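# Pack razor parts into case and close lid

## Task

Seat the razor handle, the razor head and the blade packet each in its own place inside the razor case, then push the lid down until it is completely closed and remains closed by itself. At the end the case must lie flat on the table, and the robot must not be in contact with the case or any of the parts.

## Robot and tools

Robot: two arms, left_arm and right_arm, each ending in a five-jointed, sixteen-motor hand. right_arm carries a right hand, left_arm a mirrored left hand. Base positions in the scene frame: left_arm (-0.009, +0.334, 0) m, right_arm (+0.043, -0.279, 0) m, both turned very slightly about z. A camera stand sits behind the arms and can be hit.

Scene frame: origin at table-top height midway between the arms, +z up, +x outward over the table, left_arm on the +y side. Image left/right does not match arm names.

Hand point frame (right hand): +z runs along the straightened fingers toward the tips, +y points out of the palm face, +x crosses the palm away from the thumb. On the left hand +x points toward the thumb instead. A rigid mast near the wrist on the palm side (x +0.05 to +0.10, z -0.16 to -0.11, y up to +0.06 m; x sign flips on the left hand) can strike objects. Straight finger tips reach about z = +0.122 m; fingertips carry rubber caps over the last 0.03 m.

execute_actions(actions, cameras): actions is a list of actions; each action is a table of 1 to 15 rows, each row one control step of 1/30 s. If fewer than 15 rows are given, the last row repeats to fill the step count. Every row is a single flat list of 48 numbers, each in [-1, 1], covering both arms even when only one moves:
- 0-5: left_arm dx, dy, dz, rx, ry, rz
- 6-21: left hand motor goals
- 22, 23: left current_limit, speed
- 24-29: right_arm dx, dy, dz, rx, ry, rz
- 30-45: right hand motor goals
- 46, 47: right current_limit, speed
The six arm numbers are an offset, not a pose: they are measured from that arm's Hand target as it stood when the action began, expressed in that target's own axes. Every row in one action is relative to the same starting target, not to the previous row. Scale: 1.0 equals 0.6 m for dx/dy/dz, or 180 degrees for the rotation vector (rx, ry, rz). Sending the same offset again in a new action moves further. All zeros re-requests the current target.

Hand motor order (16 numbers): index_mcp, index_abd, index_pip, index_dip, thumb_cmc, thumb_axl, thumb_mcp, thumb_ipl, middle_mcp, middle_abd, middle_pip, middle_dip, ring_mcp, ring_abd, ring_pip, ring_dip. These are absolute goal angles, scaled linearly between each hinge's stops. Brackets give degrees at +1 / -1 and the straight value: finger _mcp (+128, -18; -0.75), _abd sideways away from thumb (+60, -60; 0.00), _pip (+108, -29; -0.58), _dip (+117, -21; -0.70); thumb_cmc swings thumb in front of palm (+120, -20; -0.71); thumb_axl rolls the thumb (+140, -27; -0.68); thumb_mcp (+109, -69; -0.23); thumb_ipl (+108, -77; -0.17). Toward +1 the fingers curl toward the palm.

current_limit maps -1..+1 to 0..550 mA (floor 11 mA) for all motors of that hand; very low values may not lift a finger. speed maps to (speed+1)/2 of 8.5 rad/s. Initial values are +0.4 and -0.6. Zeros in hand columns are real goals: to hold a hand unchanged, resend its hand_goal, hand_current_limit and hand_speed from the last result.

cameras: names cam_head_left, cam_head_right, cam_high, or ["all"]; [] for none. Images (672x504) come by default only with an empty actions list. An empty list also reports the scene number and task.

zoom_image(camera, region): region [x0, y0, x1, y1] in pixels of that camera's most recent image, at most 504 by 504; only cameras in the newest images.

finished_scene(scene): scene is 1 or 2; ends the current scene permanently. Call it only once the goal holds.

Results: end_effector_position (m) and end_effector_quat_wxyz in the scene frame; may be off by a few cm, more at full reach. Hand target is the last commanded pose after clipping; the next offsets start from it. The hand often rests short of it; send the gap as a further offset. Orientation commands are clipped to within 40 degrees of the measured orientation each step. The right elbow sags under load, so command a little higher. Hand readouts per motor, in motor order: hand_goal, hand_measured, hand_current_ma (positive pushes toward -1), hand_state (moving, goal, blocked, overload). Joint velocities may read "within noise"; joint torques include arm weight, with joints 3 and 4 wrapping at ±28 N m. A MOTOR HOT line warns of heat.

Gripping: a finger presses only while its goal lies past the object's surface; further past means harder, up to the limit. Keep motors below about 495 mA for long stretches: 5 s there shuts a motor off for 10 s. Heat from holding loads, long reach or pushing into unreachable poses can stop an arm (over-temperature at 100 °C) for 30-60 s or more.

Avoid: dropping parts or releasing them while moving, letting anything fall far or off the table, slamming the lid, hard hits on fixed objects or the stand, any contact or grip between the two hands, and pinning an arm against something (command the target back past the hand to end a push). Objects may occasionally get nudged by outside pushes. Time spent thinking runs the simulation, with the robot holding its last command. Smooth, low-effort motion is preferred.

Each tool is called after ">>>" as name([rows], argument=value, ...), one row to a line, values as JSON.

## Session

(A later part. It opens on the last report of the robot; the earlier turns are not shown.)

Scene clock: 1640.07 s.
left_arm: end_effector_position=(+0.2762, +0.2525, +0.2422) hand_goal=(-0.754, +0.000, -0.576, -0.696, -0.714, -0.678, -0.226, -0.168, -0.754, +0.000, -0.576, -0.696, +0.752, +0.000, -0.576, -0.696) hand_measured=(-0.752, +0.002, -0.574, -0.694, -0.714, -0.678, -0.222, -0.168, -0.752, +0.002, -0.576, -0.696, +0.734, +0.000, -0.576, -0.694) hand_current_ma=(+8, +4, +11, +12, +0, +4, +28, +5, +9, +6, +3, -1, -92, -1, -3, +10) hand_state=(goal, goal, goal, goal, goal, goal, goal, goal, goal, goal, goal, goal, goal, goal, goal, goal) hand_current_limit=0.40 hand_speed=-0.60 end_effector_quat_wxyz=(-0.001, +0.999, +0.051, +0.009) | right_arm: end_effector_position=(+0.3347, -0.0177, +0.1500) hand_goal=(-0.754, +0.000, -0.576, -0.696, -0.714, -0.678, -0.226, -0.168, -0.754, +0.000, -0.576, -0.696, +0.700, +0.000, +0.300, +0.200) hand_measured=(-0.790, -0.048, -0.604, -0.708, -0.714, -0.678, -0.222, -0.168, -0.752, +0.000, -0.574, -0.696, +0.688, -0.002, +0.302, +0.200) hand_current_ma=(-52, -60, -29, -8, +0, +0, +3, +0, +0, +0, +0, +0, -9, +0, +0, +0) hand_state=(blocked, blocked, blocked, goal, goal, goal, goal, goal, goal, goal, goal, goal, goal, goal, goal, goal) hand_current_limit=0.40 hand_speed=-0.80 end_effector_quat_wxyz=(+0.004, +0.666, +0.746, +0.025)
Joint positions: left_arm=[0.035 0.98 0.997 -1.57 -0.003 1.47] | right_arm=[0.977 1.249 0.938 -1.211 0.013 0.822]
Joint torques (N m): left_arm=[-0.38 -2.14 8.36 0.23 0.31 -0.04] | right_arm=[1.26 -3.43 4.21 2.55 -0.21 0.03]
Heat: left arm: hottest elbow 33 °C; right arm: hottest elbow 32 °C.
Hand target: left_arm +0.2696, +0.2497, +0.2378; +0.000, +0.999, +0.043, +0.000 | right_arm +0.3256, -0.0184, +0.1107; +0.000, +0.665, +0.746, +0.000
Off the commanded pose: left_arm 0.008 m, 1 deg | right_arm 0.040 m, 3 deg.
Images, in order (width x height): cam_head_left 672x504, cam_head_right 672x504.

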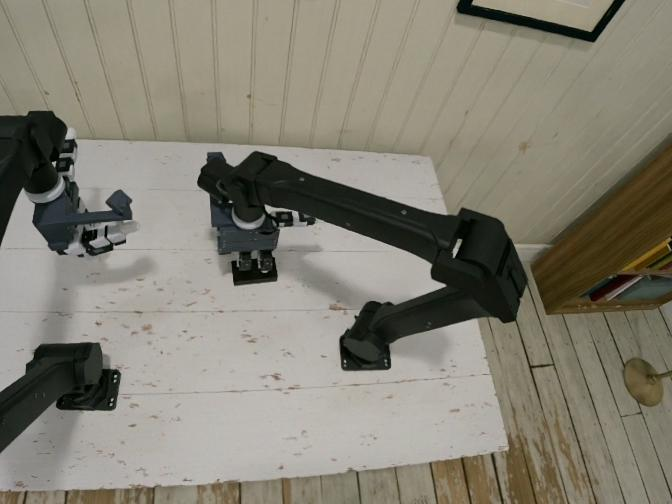

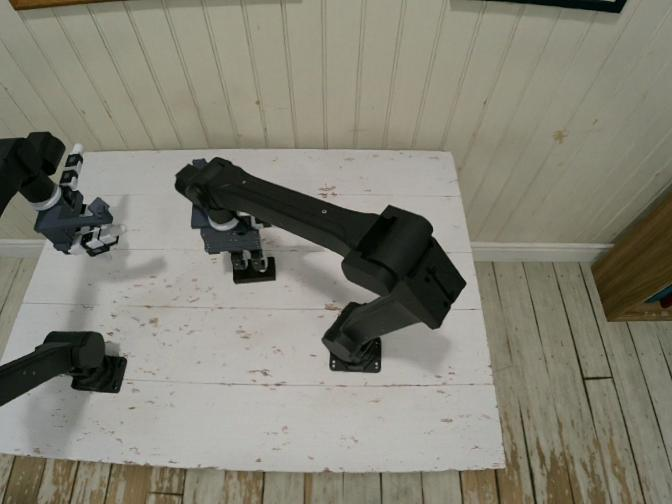

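>>> execute_actions([
  [[0,0,0,0,0,0,-0.754,0,-0.576,-0.696,-0.714,-0.678,-0.226,-0.168,-0.754,0,-0.576,-0.696,0.753,0,-0.576,-0.696,0.4,-0.6,0,0,-0.075,0,0,0,-0.754,0,-0.576,-0.696,-0.714,-0.678,-0.226,-0.168,-0.754,0,-0.576,-0.696,0.7,0,0.3,0.2,0.4,-0.8]],
  [[0,0,0,0,0,0,-0.754,0,-0.576,-0.696,-0.714,-0.678,-0.226,-0.168,-0.754,0,-0.576,-0.696,0.753,0,-0.576,-0.696,0.4,-0.6,0,-0.008,-0.01,0.01,-0.012,0,-0.754,0,-0.576,-0.696,-0.714,-0.678,-0.226,-0.168,-0.754,0,-0.576,-0.696,0.7,0,0.3,0.2,0.8,-0.8]],
  [[0,0,0,0,0,0,-0.754,0,-0.576,-0.696,-0.714,-0.678,-0.226,-0.168,-0.754,0,-0.576,-0.696,0.753,0,-0.576,-0.696,0.4,-0.6,0,0,0.035,0,0,0,-0.754,0,-0.576,-0.696,-0.714,-0.678,-0.226,-0.168,-0.754,0,-0.576,-0.696,0.7,0,0.3,0.2,0.8,-0.8]],
], cameras=["cam_head_left","cam_head_right","cam_high"])

>>> zoom_image(camera="cam_head_right", region=[228, 250, 282, 290])

>>> zoom_image(camera="cam_high", region=[360, 230, 420, 290])

Scene clock: 1678.20 s.
left_arm: end_effector_position=(+0.2762, +0.2525, +0.2422) hand_goal=(-0.754, +0.000, -0.576, -0.696, -0.714, -0.678, -0.226, -0.168, -0.754, +0.000, -0.576, -0.696, +0.752, +0.000, -0.576, -0.696) hand_measured=(-0.752, +0.002, -0.574, -0.694, -0.714, -0.678, -0.222, -0.168, -0.752, +0.002, -0.576, -0.696, +0.734, +0.000, -0.576, -0.694) hand_current_ma=(+8, +4, +11, +12, +0, +4, +28, +5, +9, +6, +3, -1, -92, -1, -3, +10) hand_state=(goal, goal, goal, goal, goal, goal, goal, goal, goal, goal, goal, goal, goal, goal, goal, goal) hand_current_limit=0.40 hand_speed=-0.60 end_effector_quat_wxyz=(-0.001, +0.999, +0.051, +0.009) | right_arm: end_effector_position=(+0.3179, -0.0308, +0.1466) hand_goal=(-0.754, +0.000, -0.576, -0.696, -0.714, -0.678, -0.226, -0.168, -0.754, +0.000, -0.576, -0.696, +0.700, +0.000, +0.300, +0.200) hand_measured=(-0.752, +0.002, -0.576, -0.696, -0.714, -0.678, -0.222, -0.168, -0.766, -0.024, -0.584, -0.698, +0.688, -0.002, +0.302, +0.200) hand_current_ma=(+1, +1, +0, +0, +0, +0, +3, +0, -8, -20, -3, -1, -9, +0, +0, +0) hand_state=(goal, goal, goal, goal, goal, goal, goal, goal, goal, blocked, goal, goal, goal, goal, goal, goal) hand_current_limit=0.80 hand_speed=-0.80 end_effector_quat_wxyz=(+0.004, +0.664, +0.747, -0.028)
Joint positions: left_arm=[0.035 0.98 0.997 -1.57 -0.003 1.47] | right_arm=[0.989 1.262 0.953 -1.318 0.003 0.831]
Joint torques (N m): left_arm=[-0.56 -2.55 8.28 0.32 0.27 -0.06] | right_arm=[1.2 -4.54 9.28 1.48 0.21 0.08]
Heat: left arm: hottest elbow 33 °C; right arm: hottest elbow 31 °C.
Hand target: left_arm +0.2696, +0.2497, +0.2378; +0.000, +0.999, +0.043, +0.000 | right_arm +0.3204, -0.0199, +0.1409; +0.003, +0.665, +0.746, -0.025
Off the commanded pose: left_arm 0.008 m, 1 deg | right_arm 0.013 m, 0 deg.

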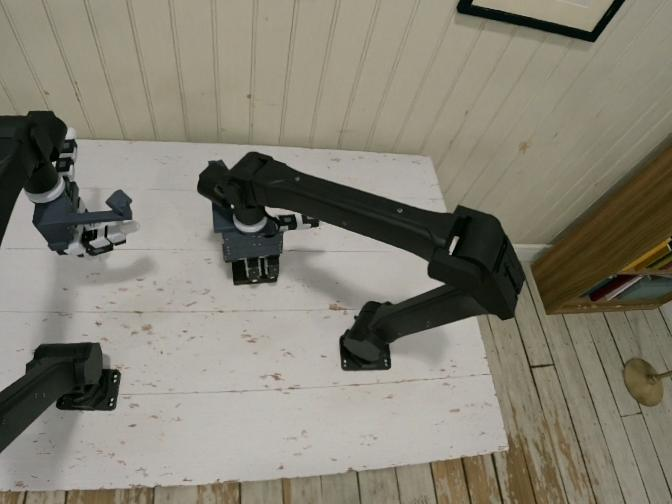

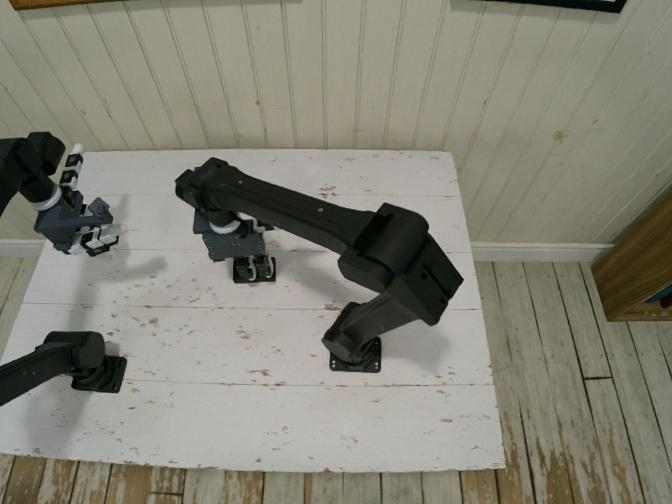

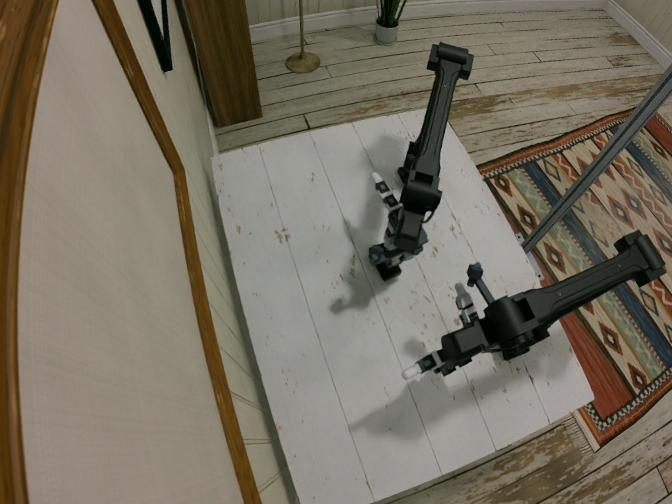

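Scaled by 9.333 from the camera's 672x504 image, which has a finer 960x720 frame.

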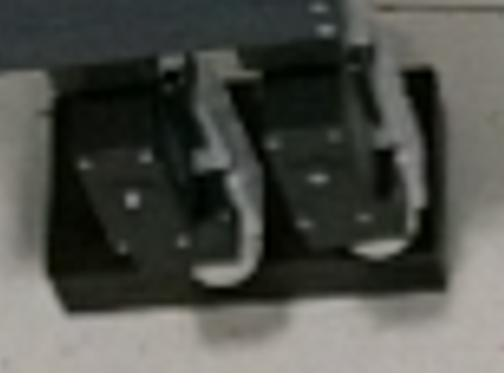

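Scaled by 8.400 from the camera's 672x504 image, which has a finer 960x720 frame.

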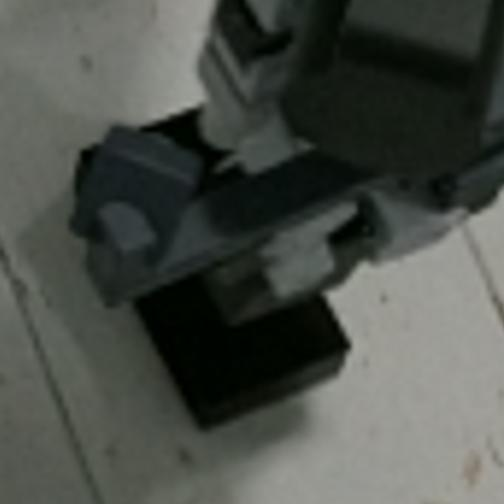

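>>> execute_actions([
  [[0,0,0,0,0,0,-0.754,0,-0.576,-0.696,-0.714,-0.678,-0.226,-0.168,-0.754,0,-0.576,-0.696,0.753,0,-0.576,-0.696,0.4,-0.6,0.0049,0.0157,-0.035,-0.004,0.007,0,-0.754,0,-0.576,-0.696,-0.714,-0.678,-0.226,-0.168,-0.754,0,-0.576,-0.696,0.7,0,0.3,0.2,0.8,-0.8]],
  [[0,0,0,0,0,0,-0.754,0,-0.576,-0.696,-0.714,-0.678,-0.226,-0.168,-0.754,0,-0.576,-0.696,0.753,0,-0.576,-0.696,0.4,-0.6,0,0,0.035,0,0,0,-0.754,0,-0.576,-0.696,-0.714,-0.678,-0.226,-0.168,-0.754,0,-0.576,-0.696,0.7,0,0.3,0.2,0.8,-0.8]],
], cameras=["cam_head_left","cam_head_right"])

>>> zoom_image(camera="cam_head_right", region=[228, 250, 282, 290])

Scene clock: 1690.67 s.
left_arm: end_effector_position=(+0.2762, +0.2525, +0.2422) hand_goal=(-0.754, +0.000, -0.576, -0.696, -0.714, -0.678, -0.226, -0.168, -0.754, +0.000, -0.576, -0.696, +0.752, +0.000, -0.576, -0.696) hand_measured=(-0.752, +0.002, -0.574, -0.694, -0.714, -0.678, -0.222, -0.168, -0.752, +0.002, -0.576, -0.696, +0.734, +0.000, -0.576, -0.694) hand_current_ma=(+8, +4, +11, +12, +0, +4, +28, +5, +9, +6, +3, -1, -92, -1, -3, +10) hand_state=(goal, goal, goal, goal, goal, goal, goal, goal, goal, goal, goal, goal, goal, goal, goal, goal) hand_current_limit=0.40 hand_speed=-0.60 end_effector_quat_wxyz=(-0.001, +0.999, +0.051, +0.009) | right_arm: end_effector_position=(+0.3218, -0.0245, +0.1470) hand_goal=(-0.754, +0.000, -0.576, -0.696, -0.714, -0.678, -0.226, -0.168, -0.754, +0.000, -0.576, -0.696, +0.700, +0.000, +0.300, +0.200) hand_measured=(-0.752, +0.002, -0.576, -0.696, -0.714, -0.678, -0.222, -0.168, -0.774, -0.028, -0.588, -0.702, +0.688, -0.002, +0.302, +0.200) hand_current_ma=(+1, +0, +0, +0, +0, +0, +3, +0, -19, -26, -9, -2, -9, +0, +0, +0) hand_state=(goal, goal, goal, goal, goal, goal, goal, goal, goal, blocked, goal, goal, goal, goal, goal, goal) hand_current_limit=0.80 hand_speed=-0.80 end_effector_quat_wxyz=(+0.002, +0.664, +0.747, -0.016)
Joint positions: left_arm=[0.035 0.98 0.997 -1.57 -0.003 1.47] | right_arm=[0.989 1.267 0.957 -1.294 0 0.831]
Joint torques (N m): left_arm=[-0.79 -2.55 8.24 0.31 0.28 -0.04] | right_arm=[-0.15 -4.37 9.46 1.66 0.13 -0.11]
Heat: left arm: hottest elbow 33 °C; right arm: hottest elbow 31 °C.
Hand target: left_arm +0.2696, +0.2497, +0.2378; +0.000, +0.999, +0.043, +0.000 | right_arm +0.3296, -0.0154, +0.1404; -0.001, +0.665, +0.746, -0.013
Off the commanded pose: left_arm 0.008 m, 1 deg | right_arm 0.014 m, 1 deg.
Images, in order (width x height): cam_head_left 672x504, cam_head_right 672x504.

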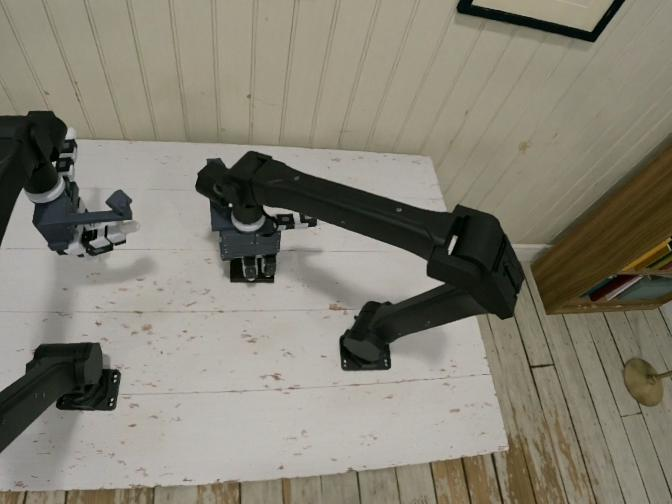

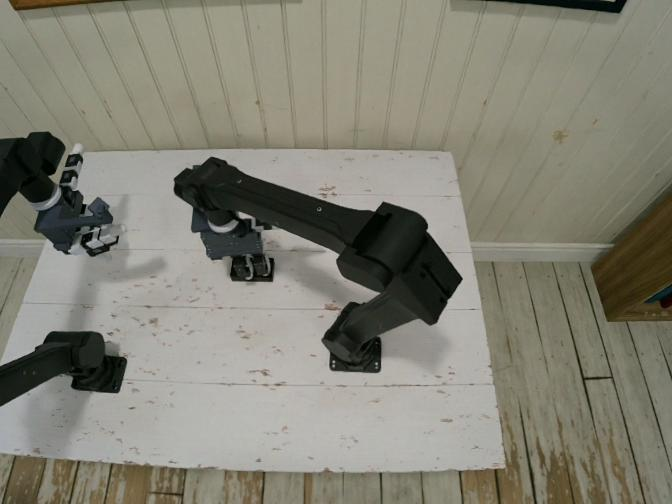

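Scaled by 9.333 from the camera's 672x504 image, which has a finer 960x720 frame.

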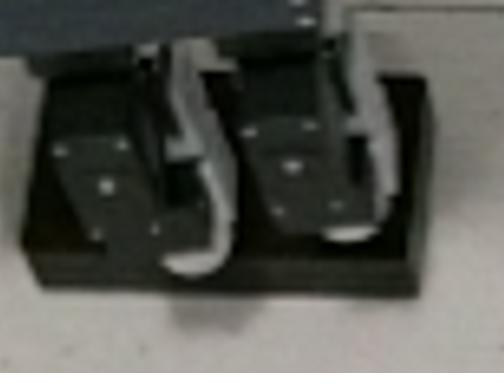

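>>> execute_actions([
  [[0,0,0,0,0,0,-0.754,0,-0.576,-0.696,-0.714,-0.678,-0.226,-0.168,-0.754,0,-0.576,-0.696,0.753,0,-0.576,-0.696,0.4,-0.6,0,0,-0.06,0,0,0,-0.754,0,-0.576,-0.696,-0.714,-0.678,-0.226,-0.168,-0.754,0,-0.576,-0.696,0.7,0,0.3,0.2,0.8,-0.8]],
  [[0,0,0,0,0,0,-0.754,0,-0.576,-0.696,-0.714,-0.678,-0.226,-0.168,-0.754,0,-0.576,-0.696,0.753,0,-0.576,-0.696,0.4,-0.6,0,0,-0.06,0,0,0,-0.754,0,-0.576,-0.696,-0.714,-0.678,-0.226,-0.168,-0.754,0,-0.576,-0.696,0.7,0,0.3,0.2,0.8,-0.8]],
], cameras=["all"])

>>> zoom_image(camera="cam_head_right", region=[222, 245, 282, 290])

>>> zoom_image(camera="cam_head_left", region=[222, 245, 282, 290])

>>> zoom_image(camera="cam_high", region=[360, 240, 410, 290])

Scene clock: 1703.30 s.
left_arm: end_effector_position=(+0.2762, +0.2525, +0.2422) hand_goal=(-0.754, +0.000, -0.576, -0.696, -0.714, -0.678, -0.226, -0.168, -0.754, +0.000, -0.576, -0.696, +0.752, +0.000, -0.576, -0.696) hand_measured=(-0.752, +0.002, -0.574, -0.694, -0.714, -0.678, -0.222, -0.168, -0.752, +0.002, -0.576, -0.696, +0.734, +0.000, -0.576, -0.694) hand_current_ma=(+8, +4, +11, +12, +0, +4, +28, +5, +9, +6, +3, -1, -92, -1, -3, +10) hand_state=(goal, goal, goal, goal, goal, goal, goal, goal, goal, goal, goal, goal, goal, goal, goal, goal) hand_current_limit=0.40 hand_speed=-0.60 end_effector_quat_wxyz=(-0.001, +0.999, +0.051, +0.009) | right_arm: end_effector_position=(+0.3232, -0.0223, +0.1944) hand_goal=(-0.754, +0.000, -0.576, -0.696, -0.714, -0.678, -0.226, -0.168, -0.754, +0.000, -0.576, -0.696, +0.700, +0.000, +0.300, +0.200) hand_measured=(-0.752, +0.002, -0.576, -0.696, -0.714, -0.678, -0.220, -0.168, -0.754, -0.002, -0.578, -0.698, +0.688, -0.002, +0.302, +0.200) hand_current_ma=(+1, +0, +0, +0, +0, +0, +3, +0, +0, +0, +0, -1, -9, +0, +0, +0) hand_state=(goal, goal, goal, goal, goal, goal, goal, goal, goal, goal, goal, goal, goal, goal, goal, goal) hand_current_limit=0.80 hand_speed=-0.80 end_effector_quat_wxyz=(+0.003, +0.664, +0.747, -0.029)
Joint positions: left_arm=[0.035 0.98 0.997 -1.57 -0.003 1.47] | right_arm=[0.989 1.259 1.08 -1.451 0 0.831]
Joint torques (N m): left_arm=[-0.56 -2.2 8.2 0.31 0.27 -0.04] | right_arm=[-0.21 -6.89 12.45 0.14 0.16 -0.11]
Heat: left arm: hottest elbow 33 °C; right arm: hottest elbow 32 °C.
Hand target: left_arm +0.2696, +0.2497, +0.2378; +0.000, +0.999, +0.043, +0.000 | right_arm +0.3309, -0.0141, +0.2123; -0.001, +0.665, +0.746, -0.013
Off the commanded pose: left_arm 0.008 m, 1 deg | right_arm 0.021 m, 2 deg.

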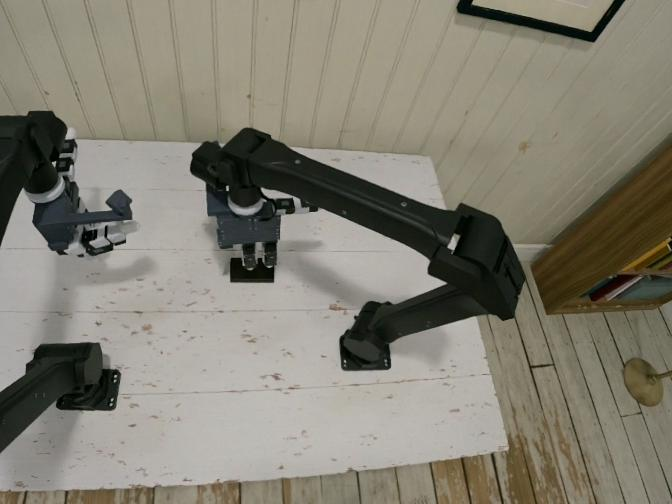

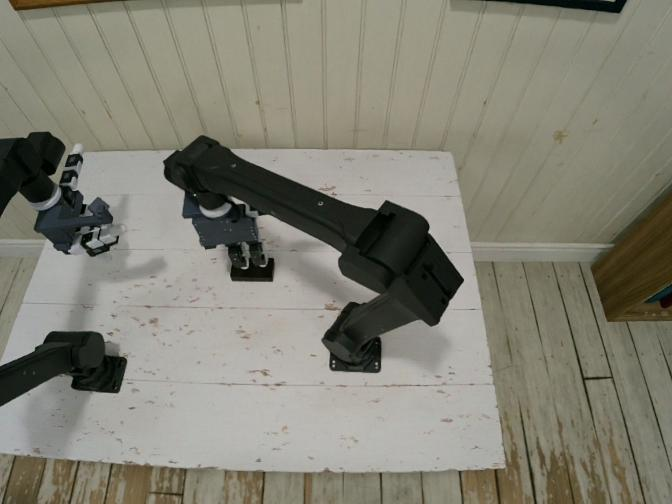

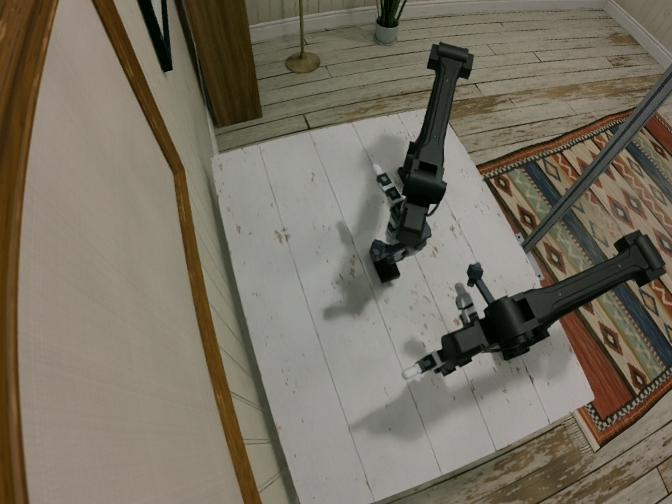

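Scaled by 8.400 from the camera's 672x504 image, which has a finer 960x720 frame.

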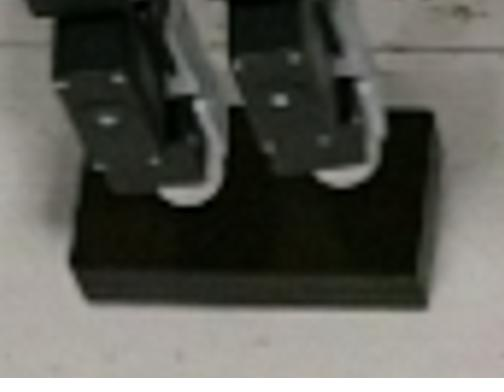

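Scaled by 8.400 from the camera's 672x504 image, which has a finer 960x720 frame.

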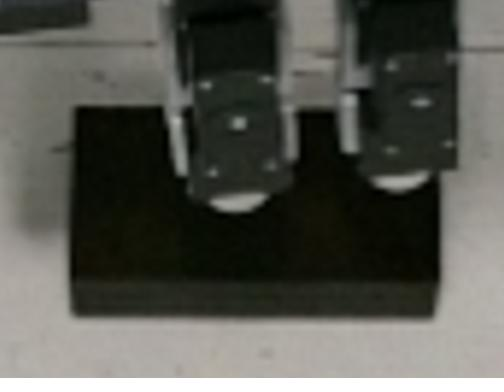

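Scaled by 10.080 from the camera's 672x504 image, which has a finer 960x720 frame.

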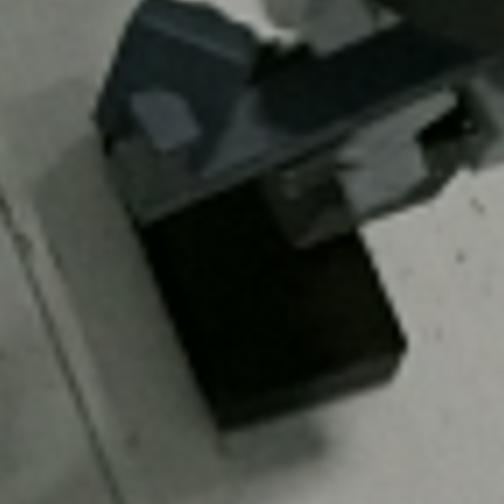

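>>> zoom_image(camera="cam_head_right", region=[229, 272, 253, 284])

>>> zoom_image(camera="cam_head_right", region=[252, 272, 276, 284])

>>> zoom_image(camera="cam_high", region=[380, 270, 404, 284])

Scaled by 21.000 from the camera's 672x504 image, which has a finer 960x720 frame.

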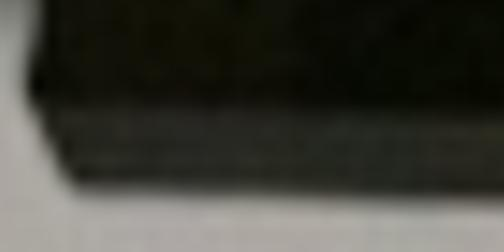

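Scaled by 21.000 from the camera's 672x504 image, which has a finer 960x720 frame.

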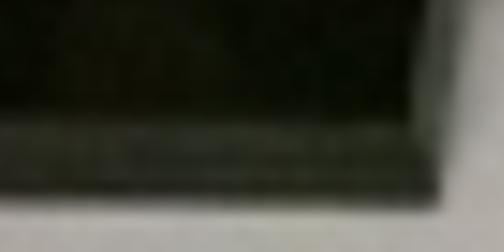

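Scaled by 21.000 from the camera's 672x504 image, which has a finer 960x720 frame.

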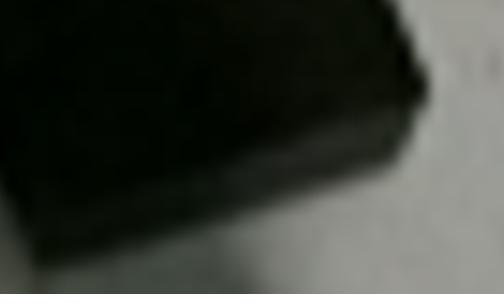

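>>> execute_actions([
  [[0,0,0,0,0,0,-0.754,0,-0.576,-0.696,-0.714,-0.678,-0.226,-0.168,-0.754,0,-0.576,-0.696,0.753,0,-0.576,-0.696,0.4,-0.6,0.008,0.0177,0,0,0,0,-0.754,0,-0.576,-0.696,-0.714,-0.678,-0.226,-0.168,-0.754,0,-0.576,-0.696,0.7,0,0.3,0.2,0.8,-0.8]],
  [[0,0,0,0,0,0,-0.754,0,-0.576,-0.696,-0.714,-0.678,-0.226,-0.168,-0.754,0,-0.576,-0.696,0.753,0,-0.576,-0.696,0.4,-0.6,0,0,0.09,0,0,0,-0.754,0,-0.576,-0.696,-0.714,-0.678,-0.226,-0.168,-0.754,0,-0.576,-0.696,0.7,0,0.3,0.2,0.8,-0.8]],
], cameras=["cam_head_left","cam_head_right"])

>>> zoom_image(camera="cam_head_right", region=[222, 245, 282, 290])

Scene clock: 1728.17 s.
left_arm: end_effector_position=(+0.2762, +0.2525, +0.2422) hand_goal=(-0.754, +0.000, -0.576, -0.696, -0.714, -0.678, -0.226, -0.168, -0.754, +0.000, -0.576, -0.696, +0.752, +0.000, -0.576, -0.696) hand_measured=(-0.752, +0.002, -0.574, -0.694, -0.714, -0.678, -0.222, -0.168, -0.752, +0.002, -0.576, -0.696, +0.734, +0.000, -0.576, -0.694) hand_current_ma=(+8, +4, +11, +12, +0, +4, +28, +5, +9, +6, +3, -1, -92, -1, -3, +10) hand_state=(goal, goal, goal, goal, goal, goal, goal, goal, goal, goal, goal, goal, goal, goal, goal, goal) hand_current_limit=0.40 hand_speed=-0.60 end_effector_quat_wxyz=(-0.001, +0.999, +0.051, +0.009) | right_arm: end_effector_position=(+0.3359, -0.0076, +0.1630) hand_goal=(-0.754, +0.000, -0.576, -0.696, -0.714, -0.678, -0.226, -0.168, -0.754, +0.000, -0.576, -0.696, +0.700, +0.000, +0.300, +0.200) hand_measured=(-0.754, +0.002, -0.576, -0.696, -0.714, -0.678, -0.222, -0.168, -0.754, -0.002, -0.578, -0.698, +0.688, -0.002, +0.302, +0.200) hand_current_ma=(+0, +0, +0, +0, +0, +0, +3, +0, +0, +0, +0, -1, -9, +0, +0, +0) hand_state=(goal, goal, goal, goal, goal, goal, goal, goal, goal, goal, goal, goal, goal, goal, goal, goal) hand_current_limit=0.80 hand_speed=-0.80 end_effector_quat_wxyz=(+0.001, +0.666, +0.746, -0.012)
Joint positions: left_arm=[0.035 0.98 0.997 -1.57 -0.003 1.47] | right_arm=[0.985 1.308 1.036 -1.324 0 0.831]
Joint torques (N m): left_arm=[-0.5 -2.14 8.36 0.32 0.29 -0.02] | right_arm=[-0.73 -6.83 8.16 1.05 0.18 -0.25]
Heat: left arm: hottest elbow 33 °C; right arm: hottest elbow 35 °C.
Hand target: left_arm +0.2696, +0.2497, +0.2378; +0.000, +0.999, +0.043, +0.000 | right_arm +0.3398, -0.0091, +0.1580; -0.001, +0.665, +0.746, -0.013
Off the commanded pose: left_arm 0.008 m, 1 deg | right_arm 0.006 m, 0 deg.
Images, in order (width x height): cam_head_left 672x504, cam_head_right 672x504.

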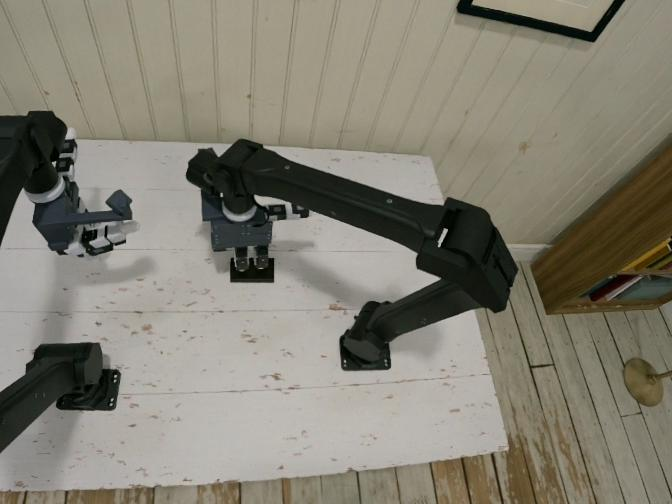

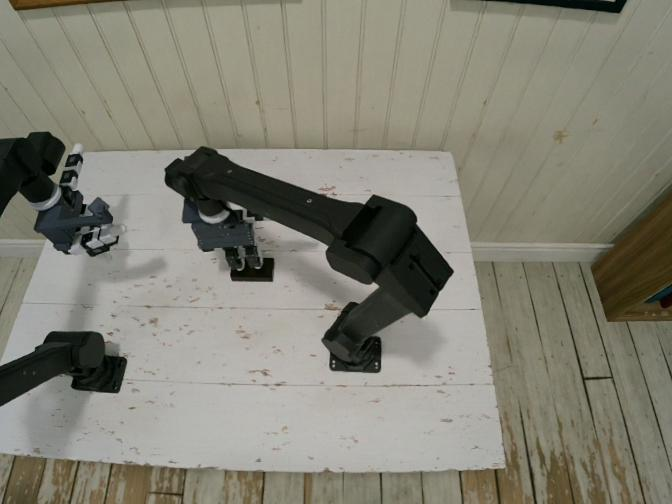

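Scaled by 8.400 from the camera's 672x504 image, which has a finer 960x720 frame.

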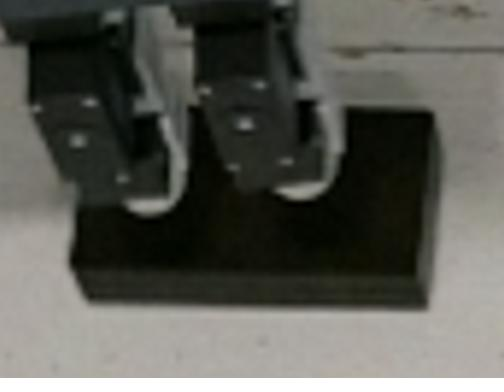

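>>> execute_actions([
  [[0,0,0,0,0,0,-0.754,0,-0.576,-0.696,-0.714,-0.678,-0.226,-0.168,-0.754,0,-0.576,-0.696,0.753,0,-0.576,-0.696,0.4,-0.6,0,0,0.03,0,0,0,-0.754,0,-0.576,-0.696,-0.714,-0.678,-0.226,-0.168,-0.754,0,-0.576,-0.696,0.7,0,0.3,0.2,0.8,-0.8]],
  [[0,0,0,0,0,0,-0.754,0,-0.576,-0.696,-0.714,-0.678,-0.226,-0.168,-0.754,0,-0.576,-0.696,0.753,0,-0.576,-0.696,0.4,-0.6,0,-0.004,0.0167,0,0,0,-0.754,0,-0.576,-0.696,-0.714,-0.678,-0.226,-0.168,-0.754,0,-0.576,-0.696,0.7,0,0.3,0.2,0.8,-0.8]],
])

>>> execute_actions([
  [[0,0,0,0,0,0,-0.754,0,-0.576,-0.696,-0.714,-0.678,-0.226,-0.168,-0.754,0,-0.576,-0.696,0.753,0,-0.576,-0.696,0.4,-0.6,0,-0.004,0.0167,0,0,0,-0.754,0,-0.576,-0.696,-0.714,-0.678,-0.226,-0.168,-0.754,0,-0.576,-0.696,0.7,0,0.3,0.2,0.8,-0.8]],
])

>>> execute_actions([
  [[0,0,0,0,0,0,-0.754,0,-0.576,-0.696,-0.714,-0.678,-0.226,-0.168,-0.754,0,-0.576,-0.696,0.753,0,-0.576,-0.696,0.4,-0.6,0,-0.004,0.0167,0,0,0,-0.754,0,-0.576,-0.696,-0.714,-0.678,-0.226,-0.168,-0.754,0,-0.576,-0.696,0.7,0,0.3,0.2,0.8,-0.8]],
], cameras=["cam_head_left","cam_head_right"])

>>> zoom_image(camera="cam_head_right", region=[222, 245, 282, 290])

Scene clock: 1740.40 s.
left_arm: end_effector_position=(+0.2762, +0.2525, +0.2422) hand_goal=(-0.754, +0.000, -0.576, -0.696, -0.714, -0.678, -0.226, -0.168, -0.754, +0.000, -0.576, -0.696, +0.752, +0.000, -0.576, -0.696) hand_measured=(-0.752, +0.002, -0.574, -0.694, -0.714, -0.678, -0.222, -0.168, -0.752, +0.002, -0.576, -0.696, +0.734, +0.000, -0.576, -0.694) hand_current_ma=(+8, +4, +11, +12, +0, +4, +28, +5, +9, +6, +3, -1, -92, -1, -3, +10) hand_state=(goal, goal, goal, goal, goal, goal, goal, goal, goal, goal, goal, goal, goal, goal, goal, goal) hand_current_limit=0.40 hand_speed=-0.60 end_effector_quat_wxyz=(-0.001, +0.999, +0.051, +0.009) | right_arm: end_effector_position=(+0.3365, -0.0065, +0.1482) hand_goal=(-0.754, +0.000, -0.576, -0.696, -0.714, -0.678, -0.226, -0.168, -0.754, +0.000, -0.576, -0.696, +0.700, +0.000, +0.300, +0.200) hand_measured=(-0.760, -0.008, -0.580, -0.696, -0.714, -0.678, -0.222, -0.168, -0.760, -0.010, -0.580, -0.698, +0.688, -0.002, +0.302, +0.200) hand_current_ma=(-3, -3, -1, +0, +0, +0, +3, +0, -4, -5, -1, +0, -9, +0, +0, +0) hand_state=(goal, goal, goal, goal, goal, goal, goal, goal, goal, goal, goal, goal, goal, goal, goal, goal) hand_current_limit=0.80 hand_speed=-0.80 end_effector_quat_wxyz=(+0.000, +0.666, +0.746, -0.004)
Joint positions: left_arm=[0.035 0.98 0.997 -1.57 -0.003 1.47] | right_arm=[0.985 1.313 0.999 -1.265 -0.001 0.831]
Joint torques (N m): left_arm=[-0.56 -2.55 8.34 0.31 0.28 -0.05] | right_arm=[-0.38 -6.01 6.23 1.76 0.17 -0.2]
Heat: left arm: hottest elbow 33 °C; right arm: hottest elbow 34 °C.
Hand target: left_arm +0.2696, +0.2497, +0.2378; +0.000, +0.999, +0.043, +0.000 | right_arm +0.3369, -0.0097, +0.1301; -0.001, +0.665, +0.746, -0.013
Off the commanded pose: left_arm 0.008 m, 1 deg | right_arm 0.019 m, 1 deg.

Scene clock: 1741.10 s.
left_arm: end_effector_position=(+0.2762, +0.2525, +0.2422) hand_goal=(-0.754, +0.000, -0.576, -0.696, -0.714, -0.678, -0.226, -0.168, -0.754, +0.000, -0.576, -0.696, +0.752, +0.000, -0.576, -0.696) hand_measured=(-0.752, +0.002, -0.574, -0.694, -0.714, -0.678, -0.222, -0.168, -0.752, +0.002, -0.576, -0.696, +0.734, +0.000, -0.576, -0.694) hand_current_ma=(+8, +4, +11, +12, +0, +4, +28, +5, +9, +6, +3, -1, -92, -1, -3, +10) hand_state=(goal, goal, goal, goal, goal, goal, goal, goal, goal, goal, goal, goal, goal, goal, goal, goal) hand_current_limit=0.40 hand_speed=-0.60 end_effector_quat_wxyz=(-0.001, +0.999, +0.051, +0.009) | right_arm: end_effector_position=(+0.3364, -0.0072, +0.1479) hand_goal=(-0.754, +0.000, -0.576, -0.696, -0.714, -0.678, -0.226, -0.168, -0.754, +0.000, -0.576, -0.696, +0.700, +0.000, +0.300, +0.200) hand_measured=(-0.766, -0.014, -0.584, -0.698, -0.714, -0.678, -0.222, -0.168, -0.766, -0.016, -0.584, -0.700, +0.688, -0.002, +0.302, +0.200) hand_current_ma=(-8, -8, -4, +0, +0, +0, +3, +0, -9, -11, -4, -1, -9, +0, +0, +0) hand_state=(goal, goal, goal, goal, goal, goal, goal, goal, goal, goal, goal, goal, goal, goal, goal, goal) hand_current_limit=0.80 hand_speed=-0.80 end_effector_quat_wxyz=(+0.000, +0.666, +0.746, +0.002)
Joint positions: left_arm=[0.035 0.98 0.997 -1.57 -0.003 1.47] | right_arm=[0.985 1.304 0.988 -1.251 0.001 0.831]
Joint torques (N m): left_arm=[-0.5 -2.61 8.4 0.38 0.29 -0.03] | right_arm=[0.03 -4.95 5.22 2.21 0.1 -0.14]
Heat: left arm: hottest elbow 33 °C; right arm: hottest elbow 34 °C.
Hand target: left_arm +0.2696, +0.2497, +0.2378; +0.000, +0.999, +0.043, +0.000 | right_arm +0.3343, -0.0103, +0.1201; -0.001, +0.665, +0.746, -0.013
Off the commanded pose: left_arm 0.008 m, 1 deg | right_arm 0.028 m, 2 deg.

Scene clock: 1741.80 s.
left_arm: end_effector_position=(+0.2762, +0.2525, +0.2422) hand_goal=(-0.754, +0.000, -0.576, -0.696, -0.714, -0.678, -0.226, -0.168, -0.754, +0.000, -0.576, -0.696, +0.752, +0.000, -0.576, -0.696) hand_measured=(-0.752, +0.002, -0.574, -0.694, -0.714, -0.678, -0.222, -0.168, -0.752, +0.002, -0.576, -0.696, +0.734, +0.000, -0.576, -0.694) hand_current_ma=(+8, +4, +11, +12, +0, +4, +28, +5, +9, +6, +3, -1, -92, -1, -3, +10) hand_state=(goal, goal, goal, goal, goal, goal, goal, goal, goal, goal, goal, goal, goal, goal, goal, goal) hand_current_limit=0.40 hand_speed=-0.60 end_effector_quat_wxyz=(-0.001, +0.999, +0.051, +0.009) | right_arm: end_effector_position=(+0.3380, -0.0065, +0.1487) hand_goal=(-0.754, +0.000, -0.576, -0.696, -0.714, -0.678, -0.226, -0.168, -0.754, +0.000, -0.576, -0.696, +0.700, +0.000, +0.300, +0.200) hand_measured=(-0.784, -0.032, -0.598, -0.704, -0.714, -0.678, -0.222, -0.168, -0.756, -0.004, -0.578, -0.698, +0.688, -0.002, +0.302, +0.200) hand_current_ma=(-36, -32, -19, -5, +0, +0, +3, +0, +0, -1, -1, -1, -9, +0, +0, +0) hand_state=(blocked, blocked, blocked, goal, goal, goal, goal, goal, goal, goal, goal, goal, goal, goal, goal, goal) hand_current_limit=0.80 hand_speed=-0.80 end_effector_quat_wxyz=(+0.002, +0.666, +0.746, +0.014)
Joint positions: left_arm=[0.035 0.98 0.997 -1.57 -0.003 1.47] | right_arm=[0.985 1.292 0.976 -1.226 0.006 0.831]
Joint torques (N m): left_arm=[-0.44 -2.43 8.32 0.4 0.26 -0.06] | right_arm=[0.44 -3.9 4.33 2.28 -0.11 -0.09]
Heat: left arm: hottest elbow 33 °C; right arm: hottest elbow 34 °C.
Hand target: left_arm +0.2696, +0.2497, +0.2378; +0.000, +0.999, +0.043, +0.000 | right_arm +0.3317, -0.0107, +0.1101; -0.001, +0.665, +0.746, -0.013
Off the commanded pose: left_arm 0.008 m, 1 deg | right_arm 0.039 m, 3 deg.
Images, in order (width x height): cam_head_left 672x504, cam_head_right 672x504.

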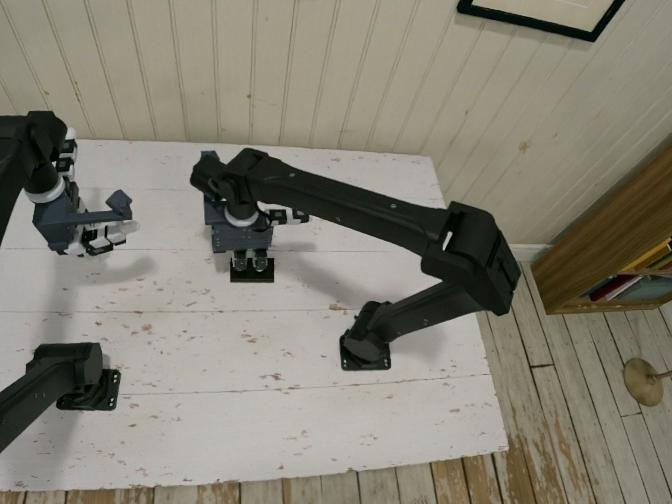

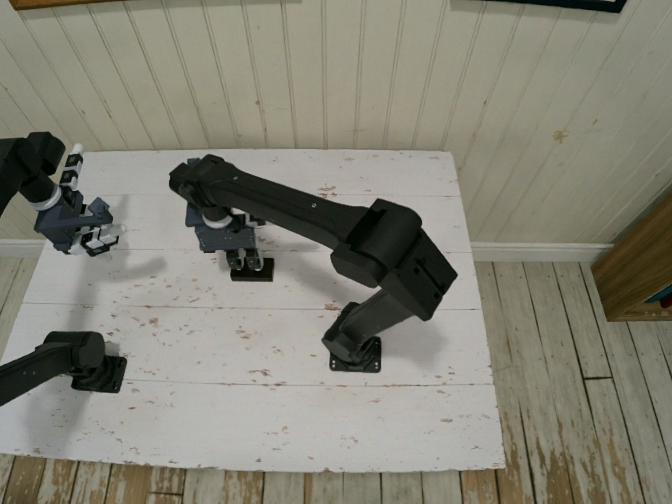

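Scaled by 8.400 from the camera's 672x504 image, which has a finer 960x720 frame.

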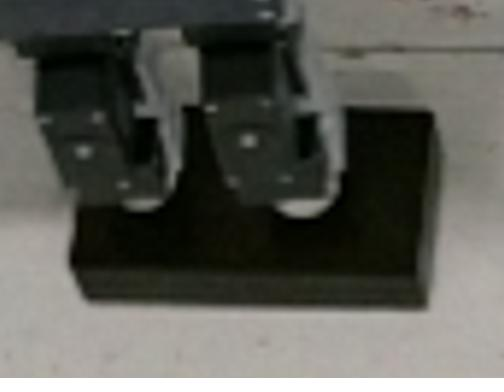

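>>> execute_actions([
  [[0,0,0,0,0,0,-0.754,0,-0.576,-0.696,-0.714,-0.678,-0.226,-0.168,-0.754,0,-0.576,-0.696,0.753,0,-0.576,-0.696,0.4,-0.6,0,0,0.015,0,-0.006,0,-0.754,0,-0.576,-0.696,-0.714,-0.678,-0.226,-0.168,-0.754,0,-0.576,-0.696,0.7,0,0.3,0.2,0.8,-0.8]],
  [[0,0,0,0,0,0,-0.754,0,-0.576,-0.696,-0.714,-0.678,-0.226,-0.168,-0.754,0,-0.576,-0.696,0.753,0,-0.576,-0.696,0.4,-0.6,0,0,0.015,0,0,0,-0.754,0,-0.576,-0.696,-0.714,-0.678,-0.226,-0.168,-0.754,0,-0.576,-0.696,0.7,0,0.3,0.2,0.8,-0.8]],
], cameras=["all"])

Scene clock: 1769.40 s.
left_arm: end_effector_position=(+0.2762, +0.2525, +0.2422) hand_goal=(-0.754, +0.000, -0.576, -0.696, -0.714, -0.678, -0.226, -0.168, -0.754, +0.000, -0.576, -0.696, +0.752, +0.000, -0.576, -0.696) hand_measured=(-0.752, +0.002, -0.574, -0.694, -0.714, -0.678, -0.222, -0.168, -0.752, +0.002, -0.576, -0.696, +0.734, +0.000, -0.576, -0.694) hand_current_ma=(+8, +4, +11, +12, +0, +4, +28, +5, +9, +6, +3, -1, -92, -1, -3, +10) hand_state=(goal, goal, goal, goal, goal, goal, goal, goal, goal, goal, goal, goal, goal, goal, goal, goal) hand_current_limit=0.40 hand_speed=-0.60 end_effector_quat_wxyz=(-0.001, +0.999, +0.051, +0.009) | right_arm: end_effector_position=(+0.3423, -0.0057, +0.1490) hand_goal=(-0.754, +0.000, -0.576, -0.696, -0.714, -0.678, -0.226, -0.168, -0.754, +0.000, -0.576, -0.696, +0.700, +0.000, +0.300, +0.200) hand_measured=(-0.810, -0.044, -0.620, -0.716, -0.714, -0.678, -0.222, -0.168, -0.756, -0.004, -0.578, -0.698, +0.688, -0.002, +0.302, +0.200) hand_current_ma=(-102, -51, -62, -17, +0, +0, +3, +0, +0, -1, -1, -1, -9, +0, +0, +0) hand_state=(blocked, blocked, blocked, goal, goal, goal, goal, goal, goal, goal, goal, goal, goal, goal, goal, goal) hand_current_limit=0.80 hand_speed=-0.80 end_effector_quat_wxyz=(+0.009, +0.666, +0.746, +0.025)
Joint positions: left_arm=[0.035 0.98 0.997 -1.57 -0.003 1.47] | right_arm=[0.985 1.291 0.969 -1.202 0.024 0.831]
Joint torques (N m): left_arm=[-0.5 -2.67 8.29 0.29 0.28 -0.02] | right_arm=[0.91 -2.26 2.8 2.65 -0.27 -0.02]
Heat: left arm: hottest elbow 33 °C; right arm: hottest elbow 31 °C.
Hand target: left_arm +0.2696, +0.2497, +0.2378; +0.000, +0.999, +0.043, +0.000 | right_arm +0.3315, -0.0111, +0.0922; +0.006, +0.665, +0.746, -0.019
Off the commanded pose: left_arm 0.008 m, 1 deg | right_arm 0.058 m, 5 deg.

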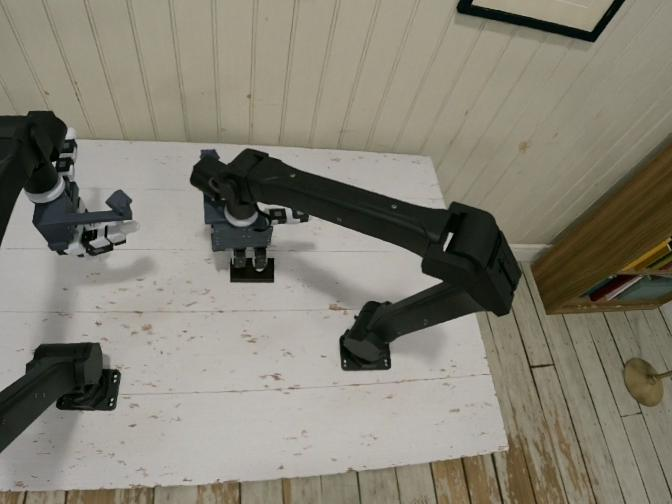

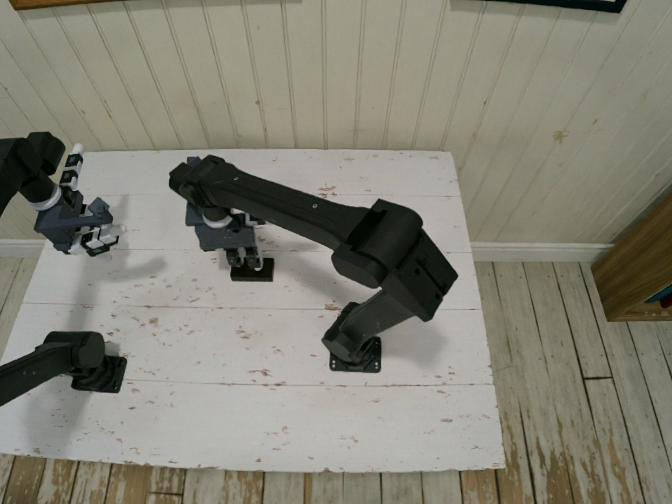

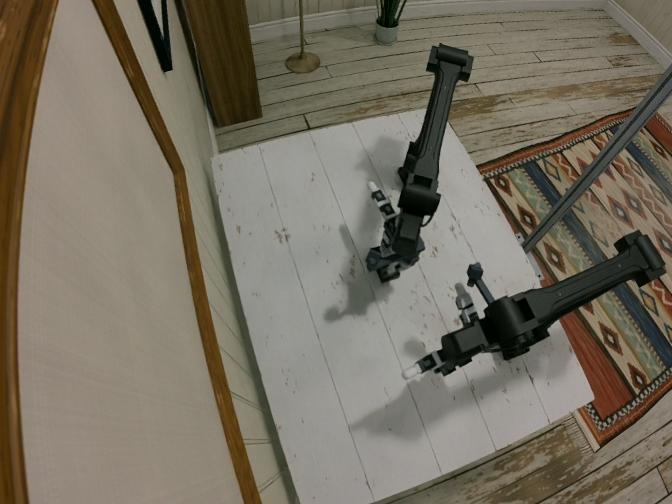

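>>> zoom_image(camera="cam_head_left", region=[212, 235, 292, 295])

>>> zoom_image(camera="cam_head_right", region=[212, 235, 292, 295])

Scaled by 6.300 from the camera's 672x504 image, which has a finer 960x720 frame.

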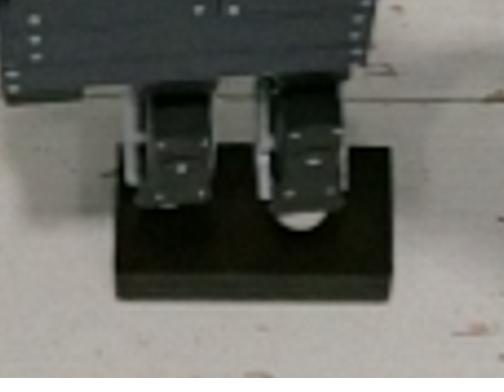

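Scaled by 6.300 from the camera's 672x504 image, which has a finer 960x720 frame.

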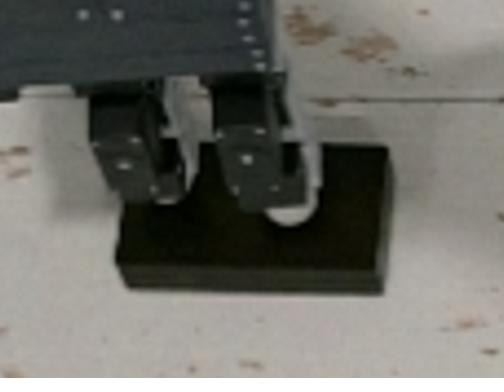

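>>> execute_actions([
  [[0,0,-0.04,0,0,0,-0.754,0,-0.576,-0.696,-0.714,-0.678,-0.226,-0.168,-0.754,0,-0.576,-0.696,0.753,0,-0.576,-0.696,0.4,-0.6,0,0,-0.08,0,0.006,0,-0.754,0,-0.576,-0.696,-0.714,-0.678,-0.226,-0.168,-0.754,0,-0.576,-0.696,0.7,0,0.3,0.2,0.8,-0.8]],
  [[0,0,0,0,0,0,-0.754,0,-0.576,-0.696,-0.714,-0.678,-0.226,-0.168,-0.754,0,-0.576,-0.696,0.753,0,-0.576,-0.696,0.4,-0.6,0,0,-0.08,0,0,0,-0.754,0,-0.576,-0.696,-0.714,-0.678,-0.226,-0.168,-0.754,0,-0.576,-0.696,0.7,0,0.3,0.2,0.8,-0.8]],
])

Scene clock: 1782.73 s.
left_arm: end_effector_position=(+0.2618, +0.2525, +0.2411) hand_goal=(-0.754, +0.000, -0.576, -0.696, -0.714, -0.678, -0.226, -0.168, -0.754, +0.000, -0.576, -0.696, +0.752, +0.000, -0.576, -0.696) hand_measured=(-0.752, +0.000, -0.574, -0.694, -0.714, -0.678, -0.222, -0.168, -0.752, +0.002, -0.576, -0.696, +0.734, +0.000, -0.576, -0.694) hand_current_ma=(+8, +3, +11, +12, +0, +4, +28, +5, +9, +4, +3, -1, -92, -1, -3, +10) hand_state=(goal, goal, goal, goal, goal, goal, goal, goal, goal, goal, goal, goal, goal, goal, goal, goal) hand_current_limit=0.40 hand_speed=-0.60 end_effector_quat_wxyz=(-0.003, +0.999, +0.050, -0.019) | right_arm: end_effector_position=(+0.3253, -0.0222, +0.1671) hand_goal=(-0.754, +0.000, -0.576, -0.696, -0.714, -0.678, -0.226, -0.168, -0.754, +0.000, -0.576, -0.696, +0.700, +0.000, +0.300, +0.200) hand_measured=(-0.752, +0.002, -0.576, -0.698, -0.714, -0.678, -0.220, -0.168, -0.752, -0.002, -0.578, -0.698, +0.688, -0.002, +0.302, +0.200) hand_current_ma=(+1, +1, +0, +0, +0, +0, +3, +0, +0, +0, +0, -1, -9, +0, +0, +0) hand_state=(goal, goal, goal, goal, goal, goal, goal, goal, goal, goal, goal, goal, goal, goal, goal, goal) hand_current_limit=0.80 hand_speed=-0.80 end_effector_quat_wxyz=(+0.003, +0.666, +0.746, -0.034)
Joint positions: left_arm=[0.035 0.98 0.998 -1.628 -0.003 1.471] | right_arm=[0.985 1.284 1.03 -1.384 0 0.831]
Joint torques (N m): left_arm=[-0.73 -2.32 12.92 0.06 0.29 -0.02] | right_arm=[0.44 -7.06 12.97 0.13 0.15 -0.08]
Heat: left arm: hottest elbow 34 °C; right arm: hottest elbow 31 °C.
Hand target: left_arm +0.2697, +0.2497, +0.2618; +0.000, +0.999, +0.043, +0.000 | right_arm +0.3331, -0.0085, +0.1881; -0.001, +0.665, +0.746, -0.013
Off the commanded pose: left_arm 0.022 m, 2 deg | right_arm 0.026 m, 2 deg.


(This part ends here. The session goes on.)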